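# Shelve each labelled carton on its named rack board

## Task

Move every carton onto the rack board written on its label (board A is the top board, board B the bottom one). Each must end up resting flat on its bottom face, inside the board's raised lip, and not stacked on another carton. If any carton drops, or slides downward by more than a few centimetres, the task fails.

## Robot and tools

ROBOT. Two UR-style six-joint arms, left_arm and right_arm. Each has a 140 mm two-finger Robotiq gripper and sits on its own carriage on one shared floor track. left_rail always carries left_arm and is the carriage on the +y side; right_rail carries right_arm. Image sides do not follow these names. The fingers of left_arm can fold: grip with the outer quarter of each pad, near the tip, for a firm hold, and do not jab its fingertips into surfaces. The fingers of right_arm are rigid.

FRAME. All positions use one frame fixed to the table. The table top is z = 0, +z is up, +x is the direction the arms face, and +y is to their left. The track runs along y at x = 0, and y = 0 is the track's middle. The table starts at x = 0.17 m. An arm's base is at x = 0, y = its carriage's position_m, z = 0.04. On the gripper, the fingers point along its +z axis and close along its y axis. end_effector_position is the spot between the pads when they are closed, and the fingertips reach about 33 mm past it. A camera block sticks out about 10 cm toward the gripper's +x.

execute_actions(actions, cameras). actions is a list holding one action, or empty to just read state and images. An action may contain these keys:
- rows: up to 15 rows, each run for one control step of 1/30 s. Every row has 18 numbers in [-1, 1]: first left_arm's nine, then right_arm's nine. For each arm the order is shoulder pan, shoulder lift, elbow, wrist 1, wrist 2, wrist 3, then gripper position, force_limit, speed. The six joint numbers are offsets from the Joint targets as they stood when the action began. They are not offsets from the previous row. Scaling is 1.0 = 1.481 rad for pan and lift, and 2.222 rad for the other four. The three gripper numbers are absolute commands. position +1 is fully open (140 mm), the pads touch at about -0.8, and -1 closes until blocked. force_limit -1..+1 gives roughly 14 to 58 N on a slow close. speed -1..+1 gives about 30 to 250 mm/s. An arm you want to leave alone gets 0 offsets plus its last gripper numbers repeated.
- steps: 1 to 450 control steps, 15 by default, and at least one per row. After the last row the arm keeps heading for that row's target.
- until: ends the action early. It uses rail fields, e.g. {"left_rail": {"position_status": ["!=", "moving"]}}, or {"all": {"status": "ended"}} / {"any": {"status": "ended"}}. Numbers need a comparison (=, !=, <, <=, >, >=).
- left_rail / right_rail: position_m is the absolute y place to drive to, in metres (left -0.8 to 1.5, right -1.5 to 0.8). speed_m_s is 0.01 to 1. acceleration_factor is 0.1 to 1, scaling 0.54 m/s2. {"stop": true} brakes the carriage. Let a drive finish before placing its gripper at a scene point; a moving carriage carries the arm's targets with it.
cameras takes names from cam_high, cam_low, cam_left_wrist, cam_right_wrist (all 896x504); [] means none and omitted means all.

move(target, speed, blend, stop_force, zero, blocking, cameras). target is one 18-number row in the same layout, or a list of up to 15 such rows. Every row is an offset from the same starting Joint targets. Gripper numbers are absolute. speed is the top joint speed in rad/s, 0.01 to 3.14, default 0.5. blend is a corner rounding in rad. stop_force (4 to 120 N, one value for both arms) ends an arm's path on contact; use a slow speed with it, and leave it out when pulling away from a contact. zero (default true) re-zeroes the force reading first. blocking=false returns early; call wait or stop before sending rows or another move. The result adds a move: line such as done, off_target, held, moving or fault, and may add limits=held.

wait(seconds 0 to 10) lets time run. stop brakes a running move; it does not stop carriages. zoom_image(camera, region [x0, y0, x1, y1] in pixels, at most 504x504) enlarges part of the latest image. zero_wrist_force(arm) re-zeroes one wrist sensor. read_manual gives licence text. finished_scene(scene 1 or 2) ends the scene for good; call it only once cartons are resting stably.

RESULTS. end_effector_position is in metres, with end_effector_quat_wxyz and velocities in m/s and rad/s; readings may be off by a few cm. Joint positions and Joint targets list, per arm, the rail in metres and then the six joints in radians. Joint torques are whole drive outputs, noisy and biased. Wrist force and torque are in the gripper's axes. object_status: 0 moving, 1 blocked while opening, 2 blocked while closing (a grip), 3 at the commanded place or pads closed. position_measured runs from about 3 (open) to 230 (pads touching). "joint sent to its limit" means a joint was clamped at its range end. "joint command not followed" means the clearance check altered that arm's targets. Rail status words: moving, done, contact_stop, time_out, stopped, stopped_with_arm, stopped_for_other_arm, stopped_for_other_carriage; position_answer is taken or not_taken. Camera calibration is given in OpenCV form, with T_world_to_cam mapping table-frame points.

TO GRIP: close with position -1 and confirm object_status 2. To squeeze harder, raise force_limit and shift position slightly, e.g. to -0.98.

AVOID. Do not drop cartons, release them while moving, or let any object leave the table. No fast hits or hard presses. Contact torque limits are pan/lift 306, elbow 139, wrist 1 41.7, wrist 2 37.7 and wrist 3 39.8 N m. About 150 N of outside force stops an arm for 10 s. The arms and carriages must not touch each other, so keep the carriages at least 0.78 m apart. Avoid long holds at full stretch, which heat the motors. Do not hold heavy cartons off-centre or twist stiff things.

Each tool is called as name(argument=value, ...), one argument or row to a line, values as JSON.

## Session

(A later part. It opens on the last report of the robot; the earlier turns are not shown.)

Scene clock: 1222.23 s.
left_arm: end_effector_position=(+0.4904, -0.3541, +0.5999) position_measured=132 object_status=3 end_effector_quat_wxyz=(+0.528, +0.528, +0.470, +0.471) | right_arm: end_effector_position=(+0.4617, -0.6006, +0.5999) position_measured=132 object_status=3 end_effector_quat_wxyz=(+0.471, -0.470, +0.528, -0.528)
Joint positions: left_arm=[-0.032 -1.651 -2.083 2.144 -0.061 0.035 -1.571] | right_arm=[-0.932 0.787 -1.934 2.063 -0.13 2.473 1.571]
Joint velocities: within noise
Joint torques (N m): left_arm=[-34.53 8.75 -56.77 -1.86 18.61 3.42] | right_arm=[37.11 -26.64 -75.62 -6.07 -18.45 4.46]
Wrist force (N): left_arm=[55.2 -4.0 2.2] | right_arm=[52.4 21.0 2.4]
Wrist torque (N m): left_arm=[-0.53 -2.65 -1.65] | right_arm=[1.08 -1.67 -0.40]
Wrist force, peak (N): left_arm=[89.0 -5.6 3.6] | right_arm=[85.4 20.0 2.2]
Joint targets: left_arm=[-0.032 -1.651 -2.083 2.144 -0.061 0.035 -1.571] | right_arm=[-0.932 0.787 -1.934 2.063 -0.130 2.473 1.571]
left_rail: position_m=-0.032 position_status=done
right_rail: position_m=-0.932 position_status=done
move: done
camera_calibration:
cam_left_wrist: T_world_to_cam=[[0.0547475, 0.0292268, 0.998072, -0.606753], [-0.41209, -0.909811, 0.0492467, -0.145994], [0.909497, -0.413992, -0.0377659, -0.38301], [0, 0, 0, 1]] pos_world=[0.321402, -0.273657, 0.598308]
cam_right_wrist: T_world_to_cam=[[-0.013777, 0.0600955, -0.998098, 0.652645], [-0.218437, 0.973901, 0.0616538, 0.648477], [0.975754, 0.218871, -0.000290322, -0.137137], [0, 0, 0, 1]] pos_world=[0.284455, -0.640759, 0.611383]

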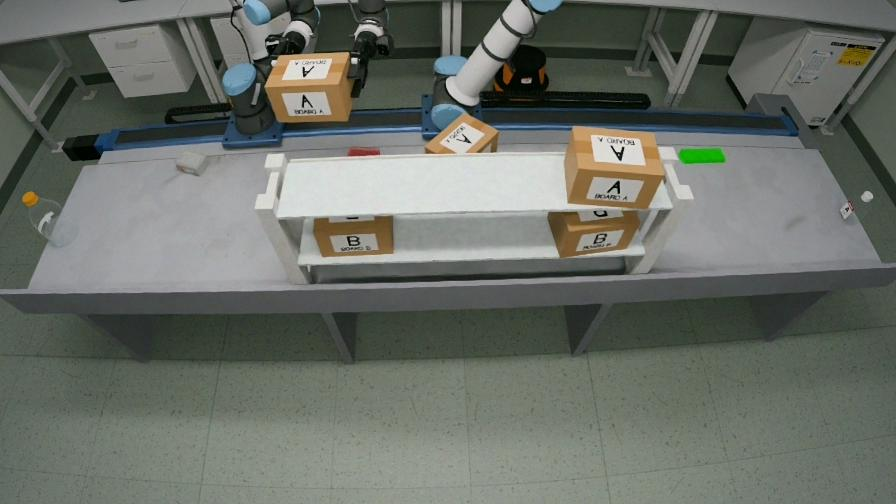

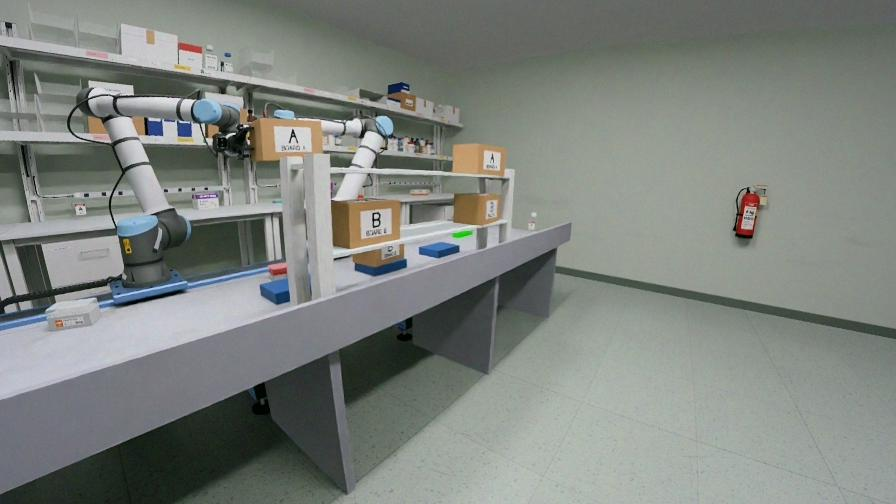

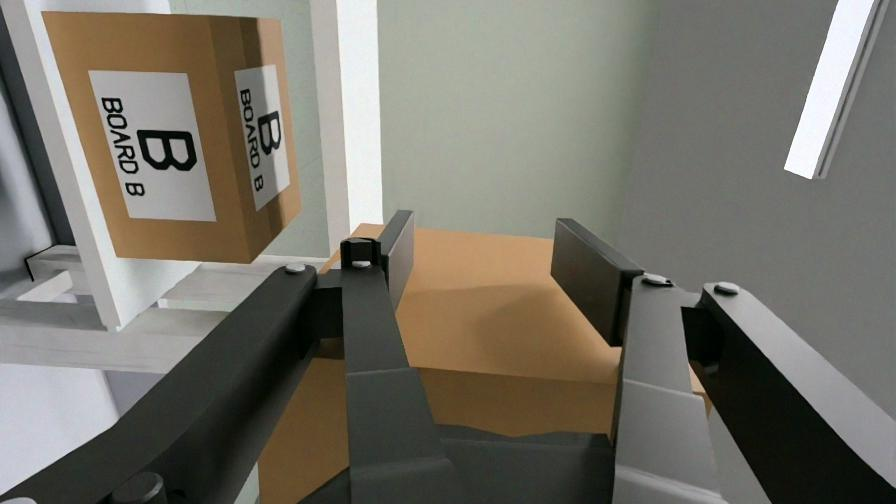

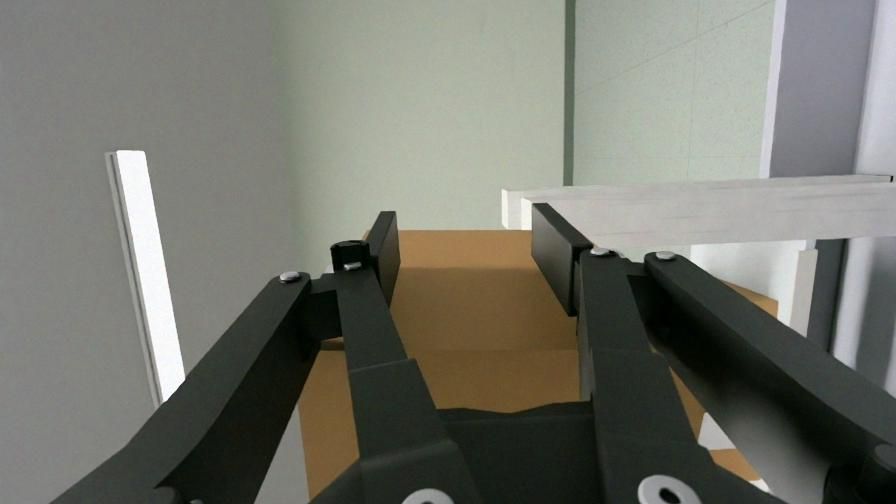

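move(
  target=[
    [0.088,0.0128,-0.004,-0.0045,0.05,0,-0.03,1,1,-0.036,0.0356,-0.0151,-0.0081,-0.0327,0,-0.03,1,1],
    [0.1757,0.0315,-0.0103,-0.0108,0.0998,0,-0.03,1,1,-0.0657,0.0732,-0.0326,-0.0157,-0.0611,0,-0.03,1,1],
    [0.2603,0.0554,-0.0187,-0.0182,0.1475,0,-0.03,1,1,-0.0912,0.1121,-0.0523,-0.022,-0.0867,0,-0.03,1,1],
    [0.3396,0.0831,-0.0293,-0.0261,0.1918,0,-0.03,1,1,-0.1126,0.1523,-0.0741,-0.027,-0.1097,0,-0.03,1,1],
  ],
  speed=0.1,
  blend=0.005,
  cameras=["cam_low"],
)

Scene clock: 1258.23 s.
left_arm: end_effector_position=(+0.6366, -0.2787, +0.5998) position_measured=132 object_status=3 end_effector_quat_wxyz=(+0.509, +0.509, +0.490, +0.491) | right_arm: end_effector_position=(+0.6275, -0.5258, +0.5995) position_measured=132 object_status=3 end_effector_quat_wxyz=(+0.490, -0.490, +0.510, -0.509)
Joint positions: left_arm=[-0.032 -1.148 -1.96 2.079 -0.119 0.461 -1.571] | right_arm=[-0.932 0.62 -1.708 1.898 -0.19 2.229 1.571]
Joint velocities: within noise
Joint torques (N m): left_arm=[-31.59 27.76 -61.5 -9.77 26.38 3.5] | right_arm=[28.17 -15.48 -78.33 -14.41 -26.24 4.28]
Wrist force (N): left_arm=[68.6 -4.8 2.9] | right_arm=[65.5 19.9 2.5]
Wrist torque (N m): left_arm=[-0.54 -3.11 -1.47] | right_arm=[1.00 -2.22 -0.31]
Wrist force, peak (N): left_arm=[75.8 -4.2 3.0] | right_arm=[72.6 20.7 2.5]
Joint targets: left_arm=[-0.032 -1.148 -1.960 2.079 -0.119 0.461 -1.571] | right_arm=[-0.932 0.620 -1.708 1.898 -0.190 2.229 1.571]
left_rail: position_m=-0.032 position_status=done
right_rail: position_m=-0.932 position_status=done
move: done
Images, in order (width x height): cam_low 896x504.

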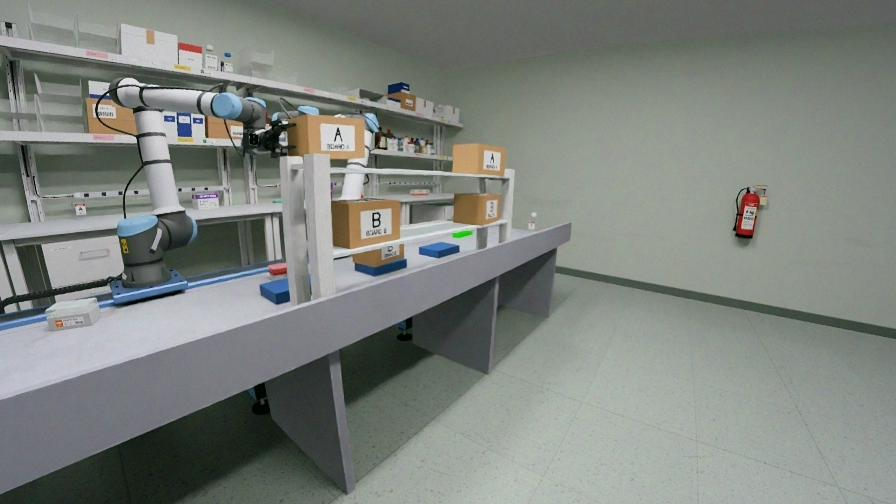

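move(
  target=[
    [0.074,0.0312,-0.0128,-0.008,0.0406,0,-0.03,1,1,-0.0181,0.0407,-0.0241,-0.0031,-0.0206,0,-0.03,1,1],
    [0.1412,0.0644,-0.0275,-0.0154,0.0768,0,-0.03,1,1,-0.0337,0.0823,-0.0503,-0.0045,-0.0397,0,-0.03,1,1],
    [0.192,0.1091,-0.0488,-0.0239,0.1107,0,-0.03,1,1,-0.0582,0.1119,-0.0703,-0.0043,-0.056,0,-0.03,1,1],
    [0.2357,0.1529,-0.0719,-0.03,0.1398,0,-0.03,1,1,-0.0801,0.143,-0.092,-0.0032,-0.0706,0,-0.03,1,1],
  ],
  speed=0.1,
  blend=0.005,
  cameras=["cam_low","cam_high"],
)

Scene clock: 1271.67 s.
left_arm: end_effector_position=(+0.7878, -0.2414, +0.5998) position_measured=132 object_status=3 end_effector_quat_wxyz=(+0.500, +0.500, +0.500, +0.500) | right_arm: end_effector_position=(+0.7881, -0.4878, +0.5993) position_measured=132 object_status=3 end_effector_quat_wxyz=(+0.500, -0.500, +0.500, -0.500)
Joint positions: left_arm=[-0.032 -0.799 -1.734 1.92 -0.185 0.771 -1.571] | right_arm=[-0.932 0.502 -1.496 1.694 -0.197 2.072 1.571]
Joint velocities: within noise
Joint torques (N m): left_arm=[-52.9 7.77 -63.79 -11.15 31.33 3.29] | right_arm=[55.9 -38.05 -76.09 -7.27 -31.57 4.69]
Wrist force (N): left_arm=[83.1 -6.0 3.5] | right_arm=[79.4 18.9 2.3]
Wrist torque (N m): left_arm=[-0.63 -3.63 -1.12] | right_arm=[0.93 -2.77 -0.27]
Wrist force, peak (N): left_arm=[89.5 -6.2 4.5] | right_arm=[85.9 18.7 1.2]
Joint targets: left_arm=[-0.032 -0.798 -1.734 1.919 -0.185 0.772 -1.571] | right_arm=[-0.932 0.502 -1.496 1.694 -0.197 2.072 1.571]
left_rail: position_m=-0.032 position_status=done
right_rail: position_m=-0.932 position_status=done
move: done
Images, in order (width x height): cam_high 896x504, cam_low 896x504.

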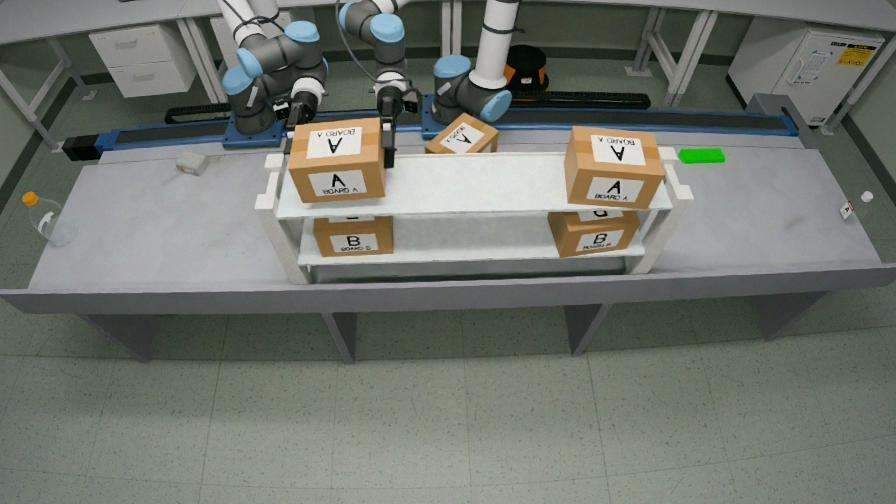

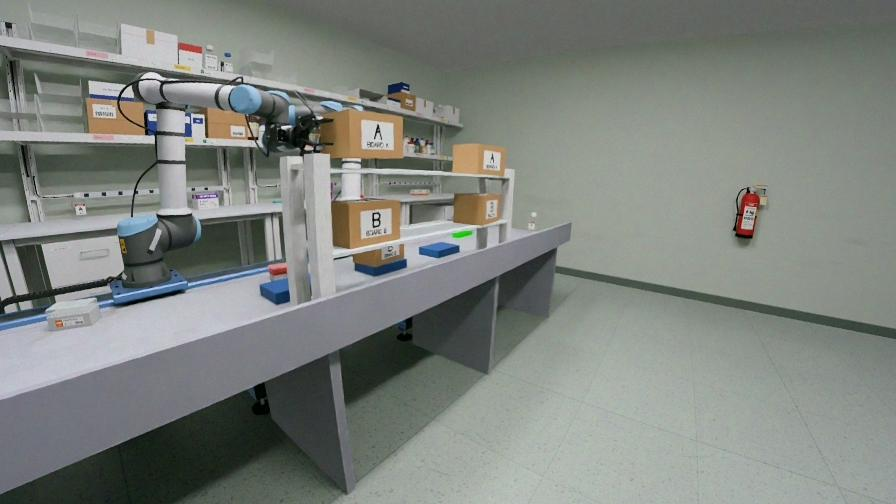

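move(
  target=[0,0.0114,0.0279,-0.0355,0,0,-0.03,1,1,0,0.0102,0.0261,-0.0333,0,0,-0.03,1,1],
  speed=0.03,
  cameras=["cam_low"],
)

zoom_image(
  camera="cam_low",
  region=[240, 70, 540, 250],
)

Scene clock: 1280.43 s.
left_arm: end_effector_position=(+0.7881, -0.2414, +0.5576) position_measured=132 object_status=3 end_effector_quat_wxyz=(+0.500, +0.500, +0.500, +0.500) | right_arm: end_effector_position=(+0.7879, -0.4880, +0.5586) position_measured=132 object_status=3 end_effector_quat_wxyz=(+0.500, -0.500, +0.500, -0.500)
Joint positions: left_arm=[-0.032 -0.798 -1.717 1.981 -0.264 0.772 -1.571] | right_arm=[-0.932 0.502 -1.481 1.752 -0.271 2.072 1.571]
Joint velocities: within noise
Joint torques (N m): left_arm=[-64.98 14.05 -41.43 -7.29 29.93 3.22] | right_arm=[67.9 5.53 -23.99 -0.55 -29.05 4.29]
Wrist force (N): left_arm=[86.8 8.0 1.6] | right_arm=[75.7 -30.0 -4.1]
Wrist torque (N m): left_arm=[-0.16 -3.81 -2.40] | right_arm=[-0.54 -2.64 -0.77]
Wrist force, peak (N): left_arm=[88.4 -4.7 3.0] | right_arm=[84.7 20.6 2.5]
Joint targets: left_arm=[-0.032 -0.798 -1.717 1.981 -0.264 0.772 -1.571] | right_arm=[-0.932 0.502 -1.481 1.752 -0.271 2.072 1.571]
left_rail: position_m=-0.032 position_status=done
right_rail: position_m=-0.932 position_status=done
move: done
Images, in order (width x height): cam_low 896x504.

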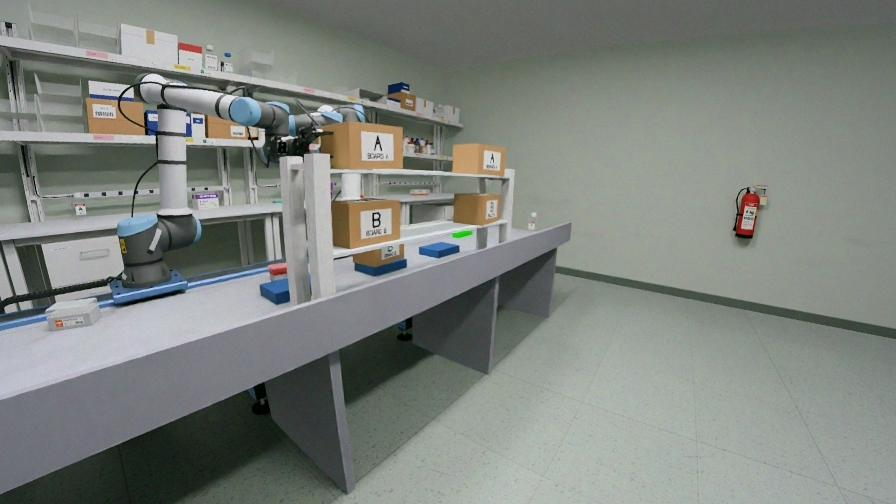

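Scaled by 1.680.

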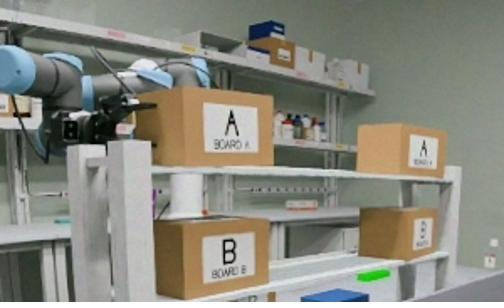

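move(
  target=[
    [0.0181,-0.0092,0.0051,0.001,0.0124,0,-0.03,1,1,-0.0221,-0.0171,0.0125,-0.0011,-0.0144,0,-0.03,1,1],
    [0.0181,-0.0241,-0.0368,0.0529,0.0124,0,-0.03,1,1,-0.0221,-0.032,-0.027,0.0483,-0.0144,0,-0.03,1,1],
    [-0.0907,-0.1257,0.0124,0.0714,-0.0601,0,-0.03,1,1,0.0296,-0.1023,0.0194,0.0488,0.0201,0,-0.03,1,1],
    [-0.2318,-0.2219,0.0494,0.0985,-0.1541,0,-0.03,1,1,0.0895,-0.1599,0.0533,0.0532,0.06,0,-0.03,1,1],
  ],
  speed=[0.03,0.15,0.3,0.3],
  cameras=["cam_high","cam_low"],
)

Scene clock: 1308.70 s.
left_arm: end_effector_position=(+0.6200, -0.2241, +0.6197) position_measured=132 object_status=3 end_effector_quat_wxyz=(+0.500, +0.500, +0.500, +0.500) | right_arm: end_effector_position=(+0.6202, -0.5104, +0.6202) position_measured=132 object_status=3 end_effector_quat_wxyz=(+0.500, -0.500, +0.500, -0.500)
Joint positions: left_arm=[-0.032 -1.142 -2.045 2.091 -0.045 0.429 -1.571] | right_arm=[-0.932 0.634 -1.718 1.87 -0.153 2.205 1.571]
Joint velocities: within noise
Joint torques (N m): left_arm=[-8.53 -15.98 -38.97 1.26 -1.97 3.13] | right_arm=[18.46 -55.26 -41.12 0.06 1.44 4.42]
Wrist force (N): left_arm=[-1.1 -5.9 -5.0] | right_arm=[-3.2 7.7 1.7]
Wrist torque (N m): left_arm=[-0.64 0.09 -0.12] | right_arm=[1.83 1.00 0.16]
Wrist force, peak (N): left_arm=[87.4 7.9 2.0] | right_arm=[77.9 -31.5 -7.5]
Joint targets: left_arm=[-0.032 -1.142 -2.045 2.091 -0.045 0.429 -1.571] | right_arm=[-0.932 0.634 -1.718 1.870 -0.153 2.205 1.571]
left_rail: position_m=-0.032 position_status=done
right_rail: position_m=-0.932 position_status=done
move: done
Images, in order (width x height): cam_high 896x504, cam_low 896x504.

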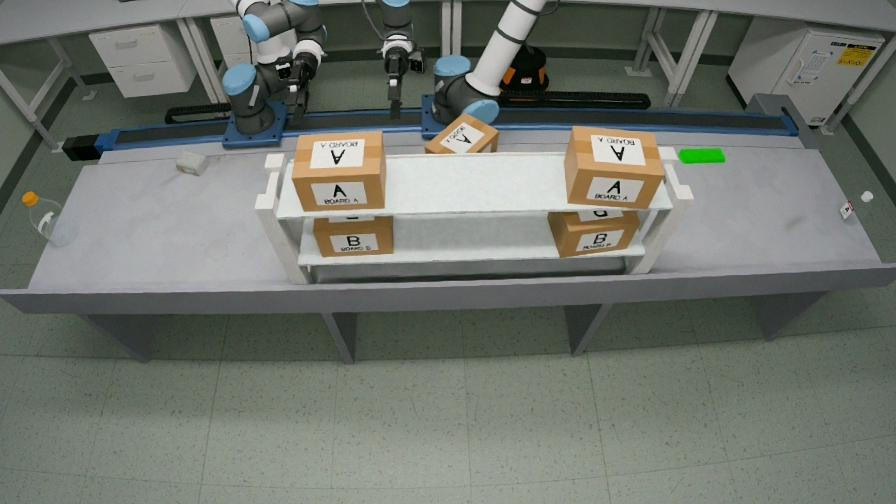

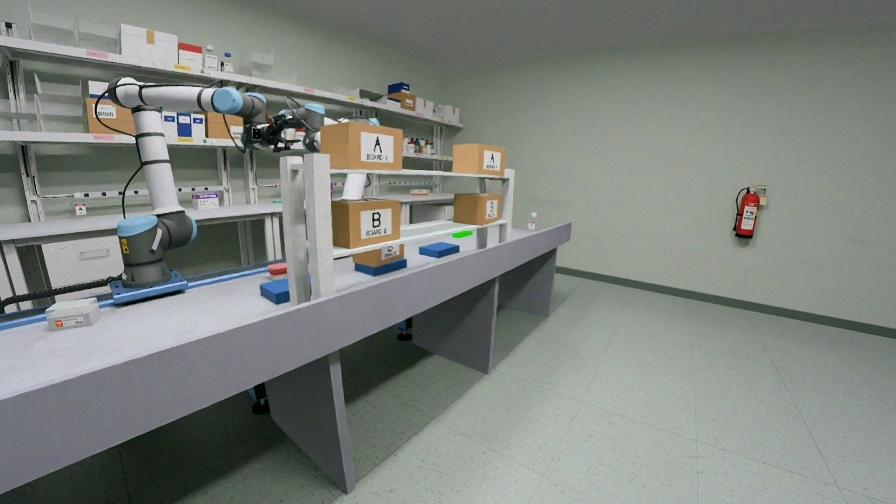

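execute_actions(
  actions=[
    {"left_rail":{"position_m":0.3,"speed_m_s":0.25},"steps":120,"until":{"left_rail":{"position_status":["!=","moving"]}}},
  ],
  cameras=[],
)

execute_actions(
  actions=[
    {"right_rail":{"position_m":-0.5,"speed_m_s":0.25},"steps":140,"until":{"right_rail":{"position_status":["!=","moving"]}}},
  ],
  cameras=["cam_right_wrist","cam_high"],
)

Scene clock: 1337.20 s.
left_arm: end_effector_position=(+0.6199, +0.1078, +0.6197) position_measured=132 object_status=3 end_effector_quat_wxyz=(+0.500, +0.500, +0.500, +0.500) end_effector_velocity=(+0.000, +0.000, +0.000) end_effector_angular_velocity=(+0.001, +0.000, -0.002) | right_arm: end_effector_position=(+0.6202, -0.5104, +0.6202) position_measured=132 object_status=3 end_effector_quat_wxyz=(+0.500, -0.500, +0.500, -0.500)
Joint positions: left_arm=[0.3 -1.142 -2.046 2.091 -0.045 0.429 -1.571] | right_arm=[-0.932 0.634 -1.718 1.87 -0.153 2.205 1.571]
Joint velocities: left_arm=[0.001 -0.001 0.001 0 0 0.001 0] | right_arm=[within noise]
Joint torques (N m): left_arm=[7.36 -9.17 -47.97 -0.19 -1.17 2.94] | right_arm=[15.19 -53.54 -52.88 -1.5 0.63 4.04]
Wrist force (N): left_arm=[-1.4 -5.8 -4.8] | right_arm=[-3.2 7.7 1.9]
Wrist torque (N m): left_arm=[-0.64 0.16 -0.12] | right_arm=[1.81 1.00 0.16]
Wrist force, peak (N): left_arm=[-3.3 -6.0 -4.8] | right_arm=[-3.1 7.9 2.0]
Joint targets: left_arm=[0.300 -1.142 -2.045 2.091 -0.045 0.429 -1.571] | right_arm=[-0.932 0.634 -1.718 1.870 -0.153 2.205 1.571]
Tool commands: left_gripper/position=-0.03 left_gripper/force_limit=+1.0 left_gripper/speed=+1.0 right_gripper/position=-0.03 right_gripper/force_limit=+1.0 right_gripper/speed=+1.0
left_rail: position_m=0.300 speed_m_s=0.25 position_status=done
right_rail: position_m=-0.932 position_status=done
No camera images: "cameras" was empty.

Scene clock: 1339.67 s.
left_arm: end_effector_position=(+0.6199, +0.1079, +0.6197) position_measured=132 object_status=3 end_effector_quat_wxyz=(+0.500, +0.500, +0.500, +0.500) | right_arm: end_effector_position=(+0.6202, -0.0785, +0.6202) position_measured=132 object_status=3 end_effector_quat_wxyz=(+0.500, -0.500, +0.500, -0.500) end_effector_velocity=(-0.001, +0.002, +0.000) end_effector_angular_velocity=(+0.002, +0.000, +0.002)
Joint positions: left_arm=[0.3 -1.142 -2.046 2.091 -0.045 0.429 -1.571] | right_arm=[-0.5 0.634 -1.718 1.87 -0.153 2.205 1.571]
Joint velocities: left_arm=[within noise] | right_arm=[0.001 0.001 0 0 0 0 0.002]
Joint torques (N m): left_arm=[6.74 9.69 -50.39 -1.09 -0.72 3.08] | right_arm=[13.43 -26.85 -50.75 -2.48 -0.24 3.49]
Wrist force (N): left_arm=[-1.4 -5.9 -4.9] | right_arm=[-3.1 7.6 1.6]
Wrist torque (N m): left_arm=[-0.66 0.15 -0.12] | right_arm=[1.81 0.97 0.16]
Wrist force, peak (N): left_arm=[-1.2 -6.0 -5.2] | right_arm=[-4.2 7.7 1.7]
Joint targets: left_arm=[0.300 -1.142 -2.045 2.091 -0.045 0.429 -1.571] | right_arm=[-0.500 0.634 -1.718 1.870 -0.153 2.205 1.571]
Tool commands: left_gripper/position=-0.03 left_gripper/force_limit=+1.0 left_gripper/speed=+1.0 right_gripper/position=-0.03 right_gripper/force_limit=+1.0 right_gripper/speed=+1.0
left_rail: position_m=0.300 speed_m_s=0.25 position_status=done
right_rail: position_m=-0.500 speed_m_s=0.25 position_status=done
camera_calibration:
cam_right_wrist: T_world_to_cam=[[-0.0205711, 0.057912, -0.99811, 0.647748], [-0.328071, 0.942652, 0.0614558, 0.239079], [0.944429, 0.328715, -0.000392118, -0.37795], [0, 0, 0, 1]] pos_world=[0.448707, -0.138643, 0.631683]
Images, in order (width x height): cam_high 896x504, cam_right_wrist 896x504.

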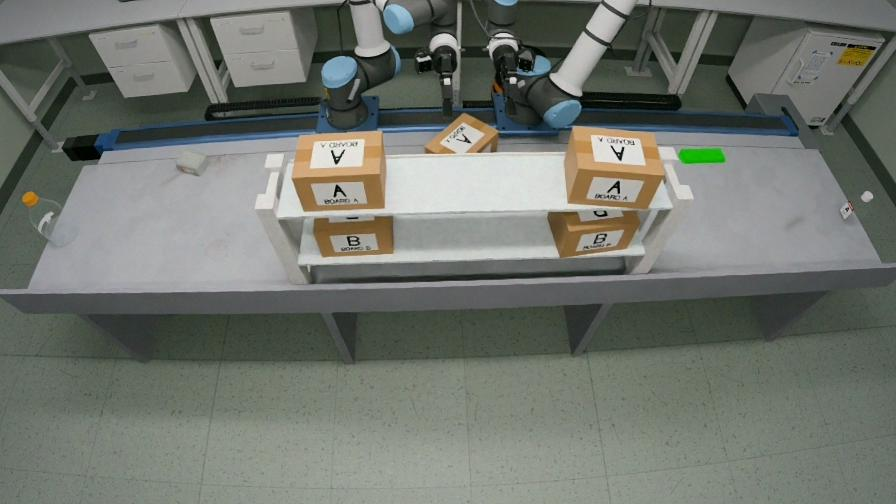

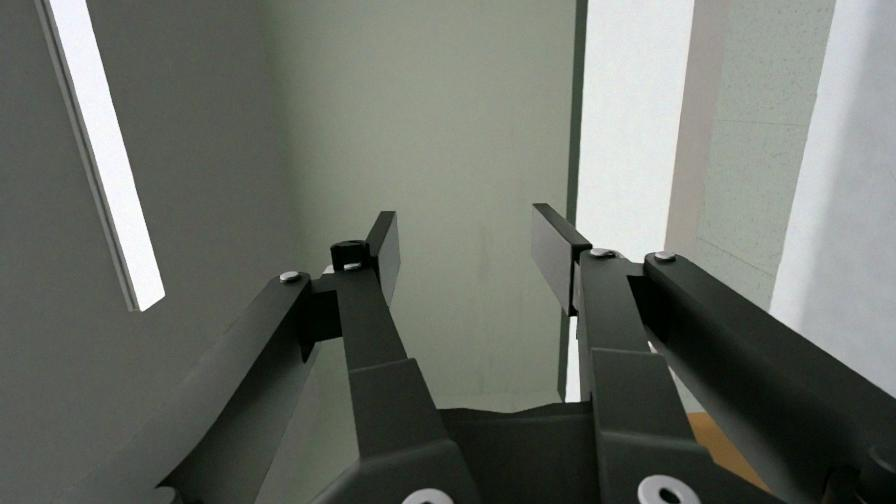

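move(
  target=[-0.3834,0.2234,-0.0442,-0.1052,-0.6484,0,-0.03,1,1,-0.5827,-0.1334,0.1217,-0.0324,-0.7812,0,-0.03,1,1],
  speed=0.4,
  cameras=["cam_low","cam_high","cam_left_wrist","cam_right_wrist"],
)

Scene clock: 1359.43 s.
left_arm: end_effector_position=(+0.3275, +0.0794, +0.5499) position_measured=132 object_status=3 end_effector_quat_wxyz=(+0.242, +0.242, +0.665, +0.664) | right_arm: end_effector_position=(+0.5995, -0.1491, +0.5498) position_measured=132 object_status=3 end_effector_quat_wxyz=(+0.664, -0.664, +0.242, -0.242)
Joint positions: left_arm=[0.3 -1.71 -1.715 1.993 -0.279 -1.011 -1.571] | right_arm=[-0.5 -0.229 -1.915 2.141 -0.225 0.47 1.571]
Joint velocities: within noise
Joint torques (N m): left_arm=[-9.12 -10.63 -46.36 0.36 -1.67 3.09] | right_arm=[-13.67 -33.12 -39.6 -2.63 -1.89 3.37]
Wrist force (N): left_arm=[-1.7 -5.6 -5.0] | right_arm=[-3.1 7.7 1.8]
Wrist torque (N m): left_arm=[-0.64 0.20 -0.12] | right_arm=[1.84 0.96 0.17]
Wrist force, peak (N): left_arm=[-1.1 -5.9 -6.1] | right_arm=[-4.3 7.6 1.3]
Joint targets: left_arm=[0.300 -1.710 -1.715 1.993 -0.279 -1.012 -1.571] | right_arm=[-0.500 -0.229 -1.915 2.141 -0.225 0.470 1.571]
left_rail: position_m=0.300 speed_m_s=0.25 position_status=done
right_rail: position_m=-0.500 speed_m_s=0.25 position_status=done
move: done
camera_calibration:
cam_left_wrist: T_world_to_cam=[[0.00577619, 0.0627344, 0.998014, -0.547203], [0.532185, -0.845148, 0.0500453, -0.131051], [0.846608, 0.530839, -0.0382681, -0.111428], [0, 0, 0, 1]] pos_world=[0.16724, -0.0172787, 0.54841]
cam_right_wrist: T_world_to_cam=[[-0.0581589, 0.0213797, -0.998078, 0.598162], [-0.9329, 0.354765, 0.0619602, 0.57788], [0.355408, 0.934711, -0.000687626, 0.108333], [0, 0, 0, 1]] pos_world=[0.53539, -0.31906, 0.561282]

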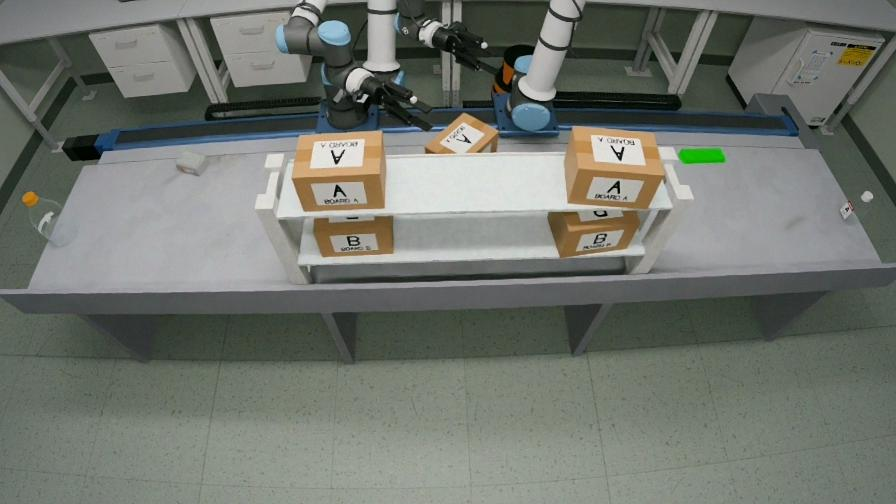

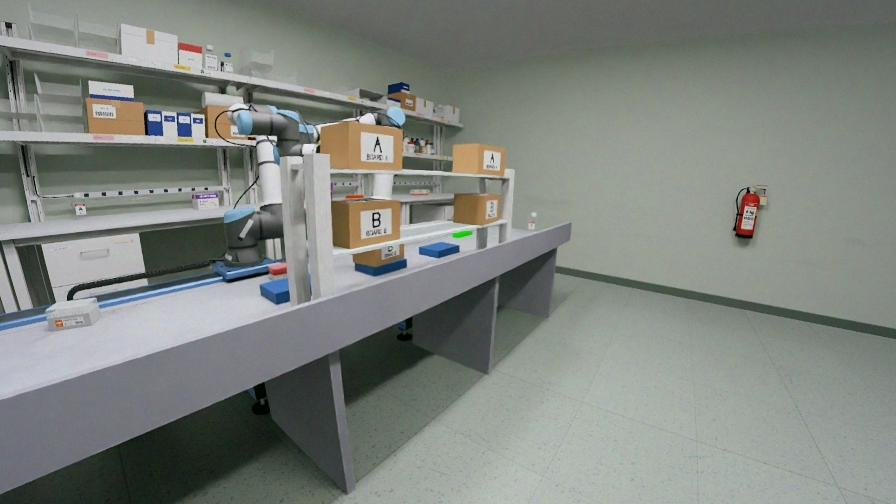

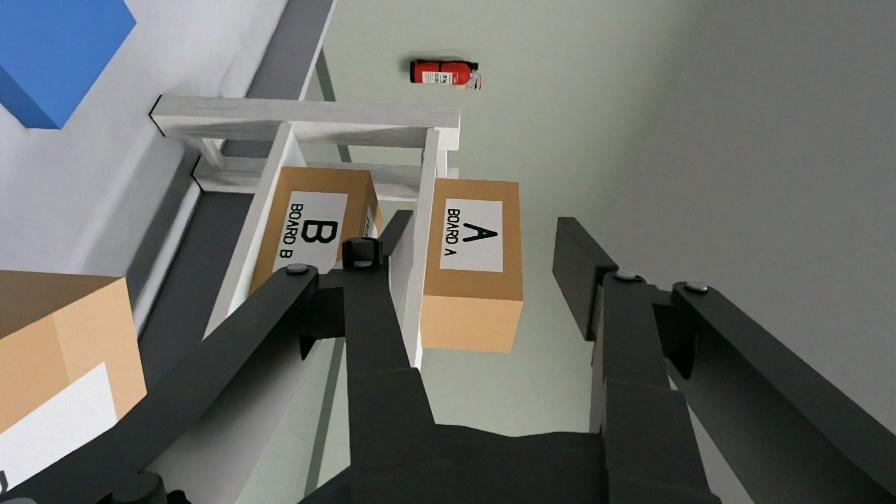

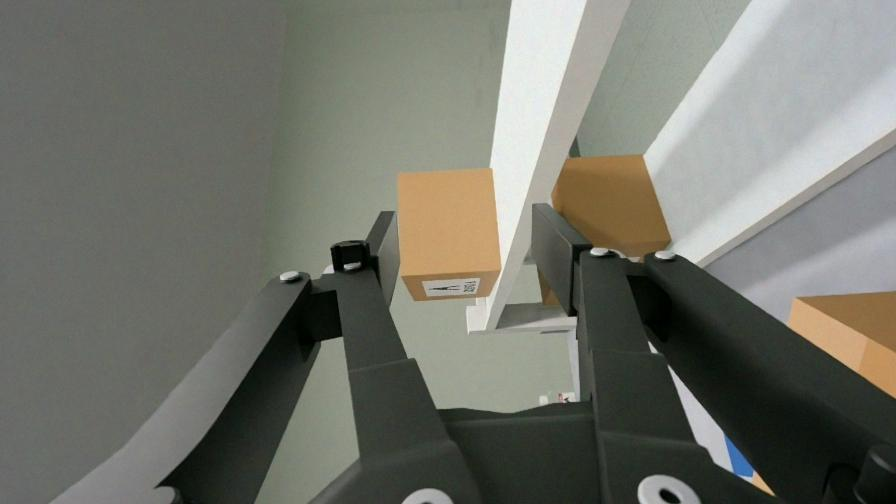

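move(
  target=[
    [0,0.0790,0.0828,-0.1356,0,0,-0.03,1,1,0,0.0799,0.0923,-0.1455,0,0,-0.03,1,1],
    [0,0.2052,0.1340,-0.2707,0,0,-0.03,1,1,0,0.2283,0.1528,-0.3049,0,0,-0.03,1,1],
  ],
  speed=0.2,
  cameras=["cam_low","cam_high","cam_left_wrist","cam_right_wrist"],
)

Scene clock: 1369.57 s.
left_arm: end_effector_position=(+0.3268, +0.0746, +0.3172) position_measured=132 object_status=3 end_effector_quat_wxyz=(+0.242, +0.242, +0.665, +0.664) | right_arm: end_effector_position=(+0.6043, -0.1502, +0.3015) position_measured=132 object_status=3 end_effector_quat_wxyz=(+0.664, -0.664, +0.243, -0.242)
Joint positions: left_arm=[0.3 -1.71 -1.485 2.245 -0.761 -1.012 -1.571] | right_arm=[-0.5 -0.229 -1.64 2.442 -0.8 0.47 1.571]
Joint velocities: within noise
Joint torques (N m): left_arm=[-2.7 -48.12 -35.43 5.37 -1.37 3.28] | right_arm=[-9.58 -12.98 -26.71 -3.11 -1.63 3.01]
Wrist force (N): left_arm=[-1.8 -5.9 -5.0] | right_arm=[-2.8 7.5 1.6]
Wrist torque (N m): left_arm=[-0.68 0.23 -0.10] | right_arm=[1.81 0.91 0.16]
Wrist force, peak (N): left_arm=[-1.7 -10.2 -5.1] | right_arm=[-3.2 8.5 1.8]
Joint targets: left_arm=[0.300 -1.710 -1.485 2.245 -0.761 -1.012 -1.571] | right_arm=[-0.500 -0.229 -1.640 2.442 -0.801 0.470 1.571]
left_rail: position_m=0.300 speed_m_s=0.25 position_status=done
right_rail: position_m=-0.500 speed_m_s=0.25 position_status=done
move: held (left_arm; a check stopped the path), off_target (right_arm; braked when a check withheld steps of left_arm); path passed 1 of 2 targets; limits=held; left_arm: the wrist 1 is farthest, 0.119 rad from its target; right_arm: the wrist 1 is farthest, 0.102 rad from its target
joint command not followed: on one or more control steps a check withheld the commanded joint targets of the left arm, and it was not sent them on those steps.
cause: the commanded joint targets, or the way to them, would bring a part of the robot too close to another arm (a part of this arm just beyond joint 6 (wrist 2) and a part of the right arm just beyond its joint 3 (shoulder lift)).
camera_calibration:
cam_left_wrist: T_world_to_cam=[[0.00568626, 0.0626788, 0.998018, -0.314541], [0.532252, -0.845105, 0.0500429, -0.123179], [0.846567, 0.530913, -0.0381664, -0.117166], [0, 0, 0, 1]] pos_world=[0.16654, -0.0221793, 0.31561]
cam_right_wrist: T_world_to_cam=[[-0.0583847, 0.0213544, -0.998066, 0.350752], [-0.932919, 0.35468, 0.0621624, 0.598052], [0.355321, 0.934744, -0.00078597, 0.107572], [0, 0, 0, 1]] pos_world=[0.54019, -0.320159, 0.312982]

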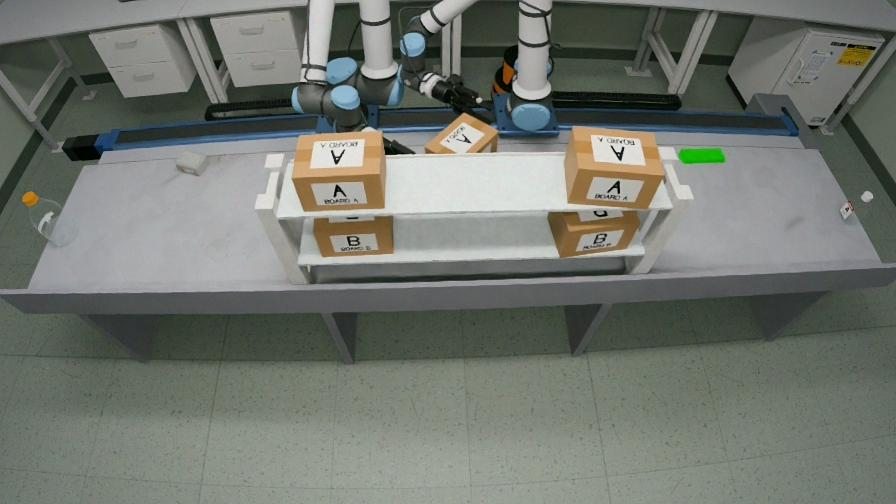

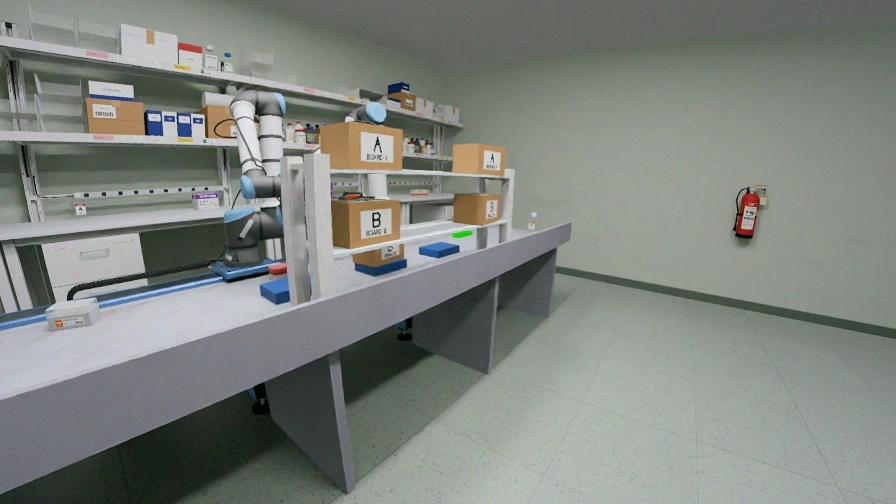

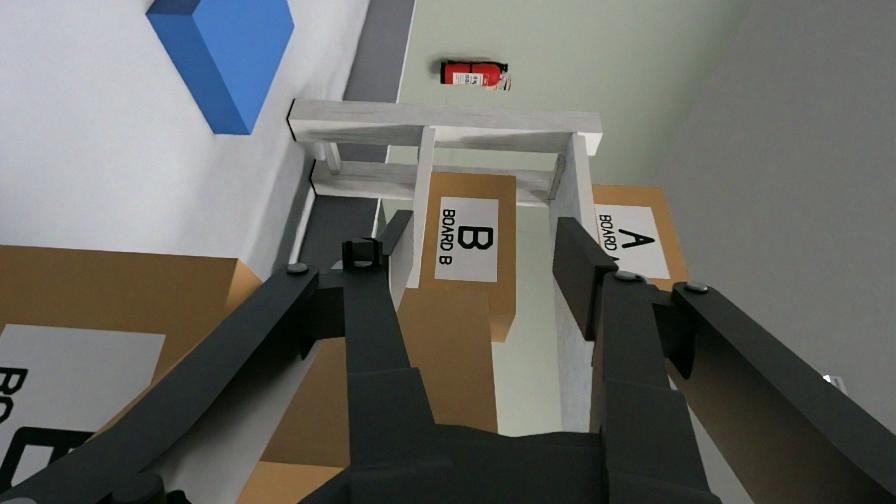

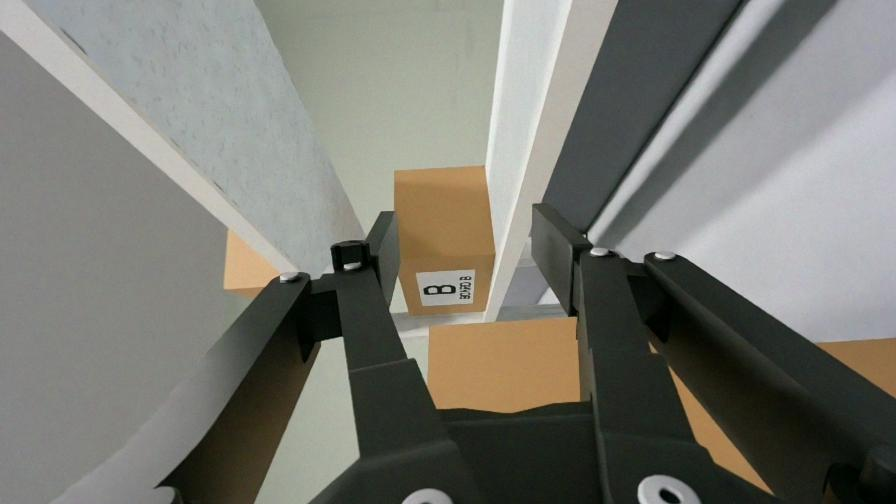

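move(
  target=[0,-0.1546,-0.1135,0.2171,0,0,-0.03,1,1,0,-0.1861,-0.1357,0.2593,0,0,-0.03,1,1],
  speed=0.3,
  cameras=[],
)

execute_actions(
  actions=[
    {"right_rail":{"position_m":-0.72},"steps":100,"until":{"right_rail":{"position_status":["!=","moving"]}}},
  ],
  cameras=[],
)

Scene clock: 1381.80 s.
left_arm: end_effector_position=(+0.3274, +0.0793, +0.5499) position_measured=132 object_status=3 end_effector_quat_wxyz=(+0.242, +0.242, +0.664, +0.665) | right_arm: end_effector_position=(+0.5994, -0.1491, +0.5504) position_measured=132 object_status=3 end_effector_quat_wxyz=(+0.664, -0.664, +0.242, -0.242)
Joint positions: left_arm=[0.3 -1.71 -1.714 1.993 -0.279 -1.012 -1.571] | right_arm=[-0.5 -0.229 -1.916 2.14 -0.224 0.47 1.571]
Joint velocities: within noise
Joint torques (N m): left_arm=[6.08 -39.27 -46.32 5.55 -1.41 3.4] | right_arm=[-5.54 -33.68 -52.87 0.9 -0.9 2.62]
Wrist force (N): left_arm=[-1.7 -5.5 -5.0] | right_arm=[-3.3 7.3 1.8]
Wrist torque (N m): left_arm=[-0.62 0.21 -0.11] | right_arm=[1.75 0.99 0.17]
Wrist force, peak (N): left_arm=[-1.6 -7.1 -4.7] | right_arm=[-3.3 9.1 1.4]
Joint targets: left_arm=[0.300 -1.710 -1.714 1.993 -0.279 -1.012 -1.571] | right_arm=[-0.500 -0.229 -1.916 2.140 -0.224 0.470 1.571]
left_rail: position_m=0.300 speed_m_s=0.25 position_status=done
right_rail: position_m=-0.500 speed_m_s=0.25 position_status=done
move: done
No camera images: "cameras" was empty.

Scene clock: 1382.07 s.
left_arm: end_effector_position=(+0.3274, +0.0793, +0.5499) position_measured=132 object_status=3 end_effector_quat_wxyz=(+0.242, +0.242, +0.664, +0.665) | right_arm: end_effector_position=(+0.5994, -0.1491, +0.5504) position_measured=132 object_status=3 end_effector_quat_wxyz=(+0.664, -0.664, +0.242, -0.242)
Joint positions: left_arm=[0.3 -1.71 -1.714 1.993 -0.279 -1.012 -1.571] | right_arm=[-0.5 -0.229 -1.916 2.14 -0.224 0.47 1.571]
Joint velocities: within noise
Joint torques (N m): left_arm=[6.47 -40.3 -46.38 5.1 -1.48 3.22] | right_arm=[-6.96 -33.49 -52.48 0.78 -0.78 2.36]
Wrist force (N): left_arm=[-1.7 -5.7 -4.8] | right_arm=[-3.2 7.6 1.7]
Wrist torque (N m): left_arm=[-0.67 0.20 -0.12] | right_arm=[1.82 0.99 0.17]
Wrist force, peak (N): left_arm=[-1.8 -5.6 -5.5] | right_arm=[-3.5 7.8 1.7]
Joint targets: left_arm=[0.300 -1.710 -1.714 1.993 -0.279 -1.012 -1.571] | right_arm=[-0.500 -0.229 -1.916 2.140 -0.224 0.470 1.571]
Tool commands: left_gripper/position=-0.03 left_gripper/force_limit=+1.0 left_gripper/speed=+1.0 right_gripper/position=-0.03 right_gripper/force_limit=+1.0 right_gripper/speed=+1.0
left_rail: position_m=0.300 speed_m_s=0.25 position_status=done
right_rail: position_m=-0.500 speed_m_s=0.25 position_status=stopped_for_other_arm position_answer=taken
No camera images: "cameras" was empty.

wait(
  seconds=1.5,
  cameras=[],
)

execute_actions(
  actions=[
    {"right_rail":{"position_m":-0.72},"steps":100,"until":{"right_rail":{"position_status":["!=","moving"]}}},
  ],
  cameras=[],
)

Scene clock: 1388.47 s.
left_arm: end_effector_position=(+0.3274, +0.0793, +0.5499) position_measured=132 object_status=3 end_effector_quat_wxyz=(+0.242, +0.242, +0.664, +0.665) | right_arm: end_effector_position=(+0.5994, -0.1491, +0.5504) position_measured=132 object_status=3 end_effector_quat_wxyz=(+0.664, -0.664, +0.242, -0.242)
Joint positions: left_arm=[0.3 -1.71 -1.714 1.993 -0.279 -1.012 -1.571] | right_arm=[-0.5 -0.229 -1.916 2.14 -0.224 0.47 1.571]
Joint velocities: within noise
Joint torques (N m): left_arm=[6.36 -38.71 -40.08 3.07 -1.38 3.37] | right_arm=[-3.92 -32.92 -41.39 -1.2 -0.16 2.46]
Wrist force (N): left_arm=[-1.7 -5.6 -5.2] | right_arm=[-3.4 7.6 1.7]
Wrist torque (N m): left_arm=[-0.62 0.21 -0.11] | right_arm=[1.81 1.01 0.17]
Wrist force, peak (N): left_arm=[-1.7 -6.0 -5.2] | right_arm=[-3.4 7.9 1.7]
Joint targets: left_arm=[0.300 -1.710 -1.714 1.993 -0.279 -1.012 -1.571] | right_arm=[-0.500 -0.229 -1.916 2.140 -0.224 0.470 1.571]
Tool commands: left_gripper/position=-0.03 left_gripper/force_limit=+1.0 left_gripper/speed=+1.0 right_gripper/position=-0.03 right_gripper/force_limit=+1.0 right_gripper/speed=+1.0
left_rail: position_m=0.300 speed_m_s=0.25 position_status=done
right_rail: position_m=-0.500 speed_m_s=0.25 position_status=stopped_for_other_arm position_answer=taken
wait: 1.50 s; at rest from the start
No camera images: "cameras" was empty.

Scene clock: 1388.73 s.
left_arm: end_effector_position=(+0.3274, +0.0793, +0.5499) position_measured=132 object_status=3 end_effector_quat_wxyz=(+0.242, +0.242, +0.664, +0.665) | right_arm: end_effector_position=(+0.5994, -0.1491, +0.5504) position_measured=132 object_status=3 end_effector_quat_wxyz=(+0.664, -0.664, +0.242, -0.242)
Joint positions: left_arm=[0.3 -1.71 -1.714 1.993 -0.279 -1.012 -1.571] | right_arm=[-0.5 -0.229 -1.916 2.14 -0.224 0.47 1.571]
Joint velocities: within noise
Joint torques (N m): left_arm=[6.15 -39.03 -40.1 2.77 -1.43 3.19] | right_arm=[-3.09 -32.31 -41.35 -1.29 0.12 2.32]
Wrist force (N): left_arm=[-1.7 -5.9 -5.2] | right_arm=[-3.6 7.5 1.7]
Wrist torque (N m): left_arm=[-0.70 0.21 -0.11] | right_arm=[1.80 1.07 0.17]
Wrist force, peak (N): left_arm=[-1.7 -5.9 -5.2] | right_arm=[-3.2 7.8 1.6]
Joint targets: left_arm=[0.300 -1.710 -1.714 1.993 -0.279 -1.012 -1.571] | right_arm=[-0.500 -0.229 -1.916 2.140 -0.224 0.470 1.571]
Tool commands: left_gripper/position=-0.03 left_gripper/force_limit=+1.0 left_gripper/speed=+1.0 right_gripper/position=-0.03 right_gripper/force_limit=+1.0 right_gripper/speed=+1.0
left_rail: position_m=0.300 speed_m_s=0.25 position_status=done
right_rail: position_m=-0.500 speed_m_s=0.25 position_status=stopped_for_other_arm position_answer=taken
No camera images: "cameras" was empty.

move(
  target=[0.25,-0.15,0.03,0.07,0.42,0,-0.03,1,1,0,0,0,0,0,0,-0.03,1,1],
  speed=0.4,
  cameras=[],
)

wait(
  seconds=1.5,
  cameras=[],
)

execute_actions(
  actions=[
    {"right_rail":{"position_m":-0.72},"steps":100,"until":{"right_rail":{"position_status":["!=","moving"]}}},
  ],
  cameras=[],
)

Scene clock: 1398.30 s.
left_arm: end_effector_position=(+0.5737, +0.1049, +0.6026) position_measured=132 object_status=3 end_effector_quat_wxyz=(+0.417, +0.417, +0.571, +0.571) | right_arm: end_effector_position=(+0.5994, -0.1491, +0.5504) position_measured=132 object_status=3 end_effector_quat_wxyz=(+0.664, -0.664, +0.242, -0.242)
Joint positions: left_arm=[0.3 -1.339 -1.936 2.06 -0.123 -0.079 -1.571] | right_arm=[-0.5 -0.229 -1.916 2.14 -0.224 0.47 1.571]
Joint velocities: within noise
Joint torques (N m): left_arm=[10.31 -25.67 -37.51 2.6 1.73 3.26] | right_arm=[-0.6 -30.93 -42.34 -2.34 0.77 1.72]
Wrist force (N): left_arm=[-1.3 -5.7 -5.4] | right_arm=[-3.2 7.6 1.6]
Wrist torque (N m): left_arm=[-0.59 0.15 -0.10] | right_arm=[1.82 0.98 0.17]
Wrist force, peak (N): left_arm=[-1.9 -5.9 -6.4] | right_arm=[-3.6 7.9 1.7]
Joint targets: left_arm=[0.300 -1.339 -1.936 2.060 -0.123 -0.078 -1.571] | right_arm=[-0.500 -0.229 -1.916 2.140 -0.224 0.470 1.571]
left_rail: position_m=0.300 speed_m_s=0.25 position_status=done
right_rail: position_m=-0.500 speed_m_s=0.25 position_status=stopped_for_other_arm position_answer=taken
move: done
No camera images: "cameras" was empty.

Scene clock: 1399.80 s.
left_arm: end_effector_position=(+0.5737, +0.1049, +0.6026) position_measured=132 object_status=3 end_effector_quat_wxyz=(+0.417, +0.417, +0.571, +0.571) | right_arm: end_effector_position=(+0.5994, -0.1491, +0.5504) position_measured=132 object_status=3 end_effector_quat_wxyz=(+0.664, -0.664, +0.242, -0.242)
Joint positions: left_arm=[0.3 -1.339 -1.936 2.06 -0.123 -0.078 -1.571] | right_arm=[-0.5 -0.229 -1.916 2.14 -0.224 0.47 1.571]
Joint velocities: within noise
Joint torques (N m): left_arm=[10.21 -24.58 -39.91 1.83 1.23 3.24] | right_arm=[-0.1 -30.71 -42.65 -2.26 0.82 1.72]
Wrist force (N): left_arm=[-1.5 -5.8 -5.4] | right_arm=[-3.2 7.7 1.8]
Wrist torque (N m): left_arm=[-0.62 0.20 -0.10] | right_arm=[1.84 0.98 0.17]
Wrist force, peak (N): left_arm=[-1.5 -6.0 -5.4] | right_arm=[-3.6 7.9 1.7]
Joint targets: left_arm=[0.300 -1.339 -1.936 2.060 -0.123 -0.078 -1.571] | right_arm=[-0.500 -0.229 -1.916 2.140 -0.224 0.470 1.571]
Tool commands: left_gripper/position=-0.03 left_gripper/force_limit=+1.0 left_gripper/speed=+1.0 right_gripper/position=-0.03 right_gripper/force_limit=+1.0 right_gripper/speed=+1.0
left_rail: position_m=0.300 speed_m_s=0.25 position_status=done
right_rail: position_m=-0.500 speed_m_s=0.25 position_status=stopped_for_other_arm position_answer=taken
wait: 1.50 s
No camera images: "cameras" was empty.

Scene clock: 1401.43 s.
left_arm: end_effector_position=(+0.5737, +0.1049, +0.6026) position_measured=132 object_status=3 end_effector_quat_wxyz=(+0.417, +0.417, +0.571, +0.571) | right_arm: end_effector_position=(+0.5994, -0.3690, +0.5504) position_measured=132 object_status=3 end_effector_quat_wxyz=(+0.664, -0.664, +0.242, -0.242) end_effector_velocity=(+0.000, -0.001, +0.000) end_effector_angular_velocity=(+0.000, -0.001, +0.000)
Joint positions: left_arm=[0.3 -1.339 -1.936 2.06 -0.123 -0.078 -1.571] | right_arm=[-0.72 -0.229 -1.916 2.14 -0.224 0.47 1.571]
Joint velocities: left_arm=[within noise] | right_arm=[-0.001 0 -0.001 0 0 0 0]
Joint torques (N m): left_arm=[9.77 -24.53 -43.04 1.16 1.06 3.37] | right_arm=[2.01 -29.86 -42.8 -2.3 0.71 1.77]
Wrist force (N): left_arm=[-1.5 -5.7 -5.2] | right_arm=[-3.1 7.6 1.7]
Wrist torque (N m): left_arm=[-0.60 0.18 -0.10] | right_arm=[1.83 0.96 0.17]
Wrist force, peak (N): left_arm=[-1.4 -5.9 -5.6] | right_arm=[-4.1 7.7 2.5]
Joint targets: left_arm=[0.300 -1.339 -1.936 2.060 -0.123 -0.078 -1.571] | right_arm=[-0.720 -0.229 -1.916 2.140 -0.224 0.470 1.571]
Tool commands: left_gripper/position=-0.03 left_gripper/force_limit=+1.0 left_gripper/speed=+1.0 right_gripper/position=-0.03 right_gripper/force_limit=+1.0 right_gripper/speed=+1.0
left_rail: position_m=0.300 speed_m_s=0.25 position_status=done
right_rail: position_m=-0.720 speed_m_s=0.25 position_status=done
No camera images: "cameras" was empty.


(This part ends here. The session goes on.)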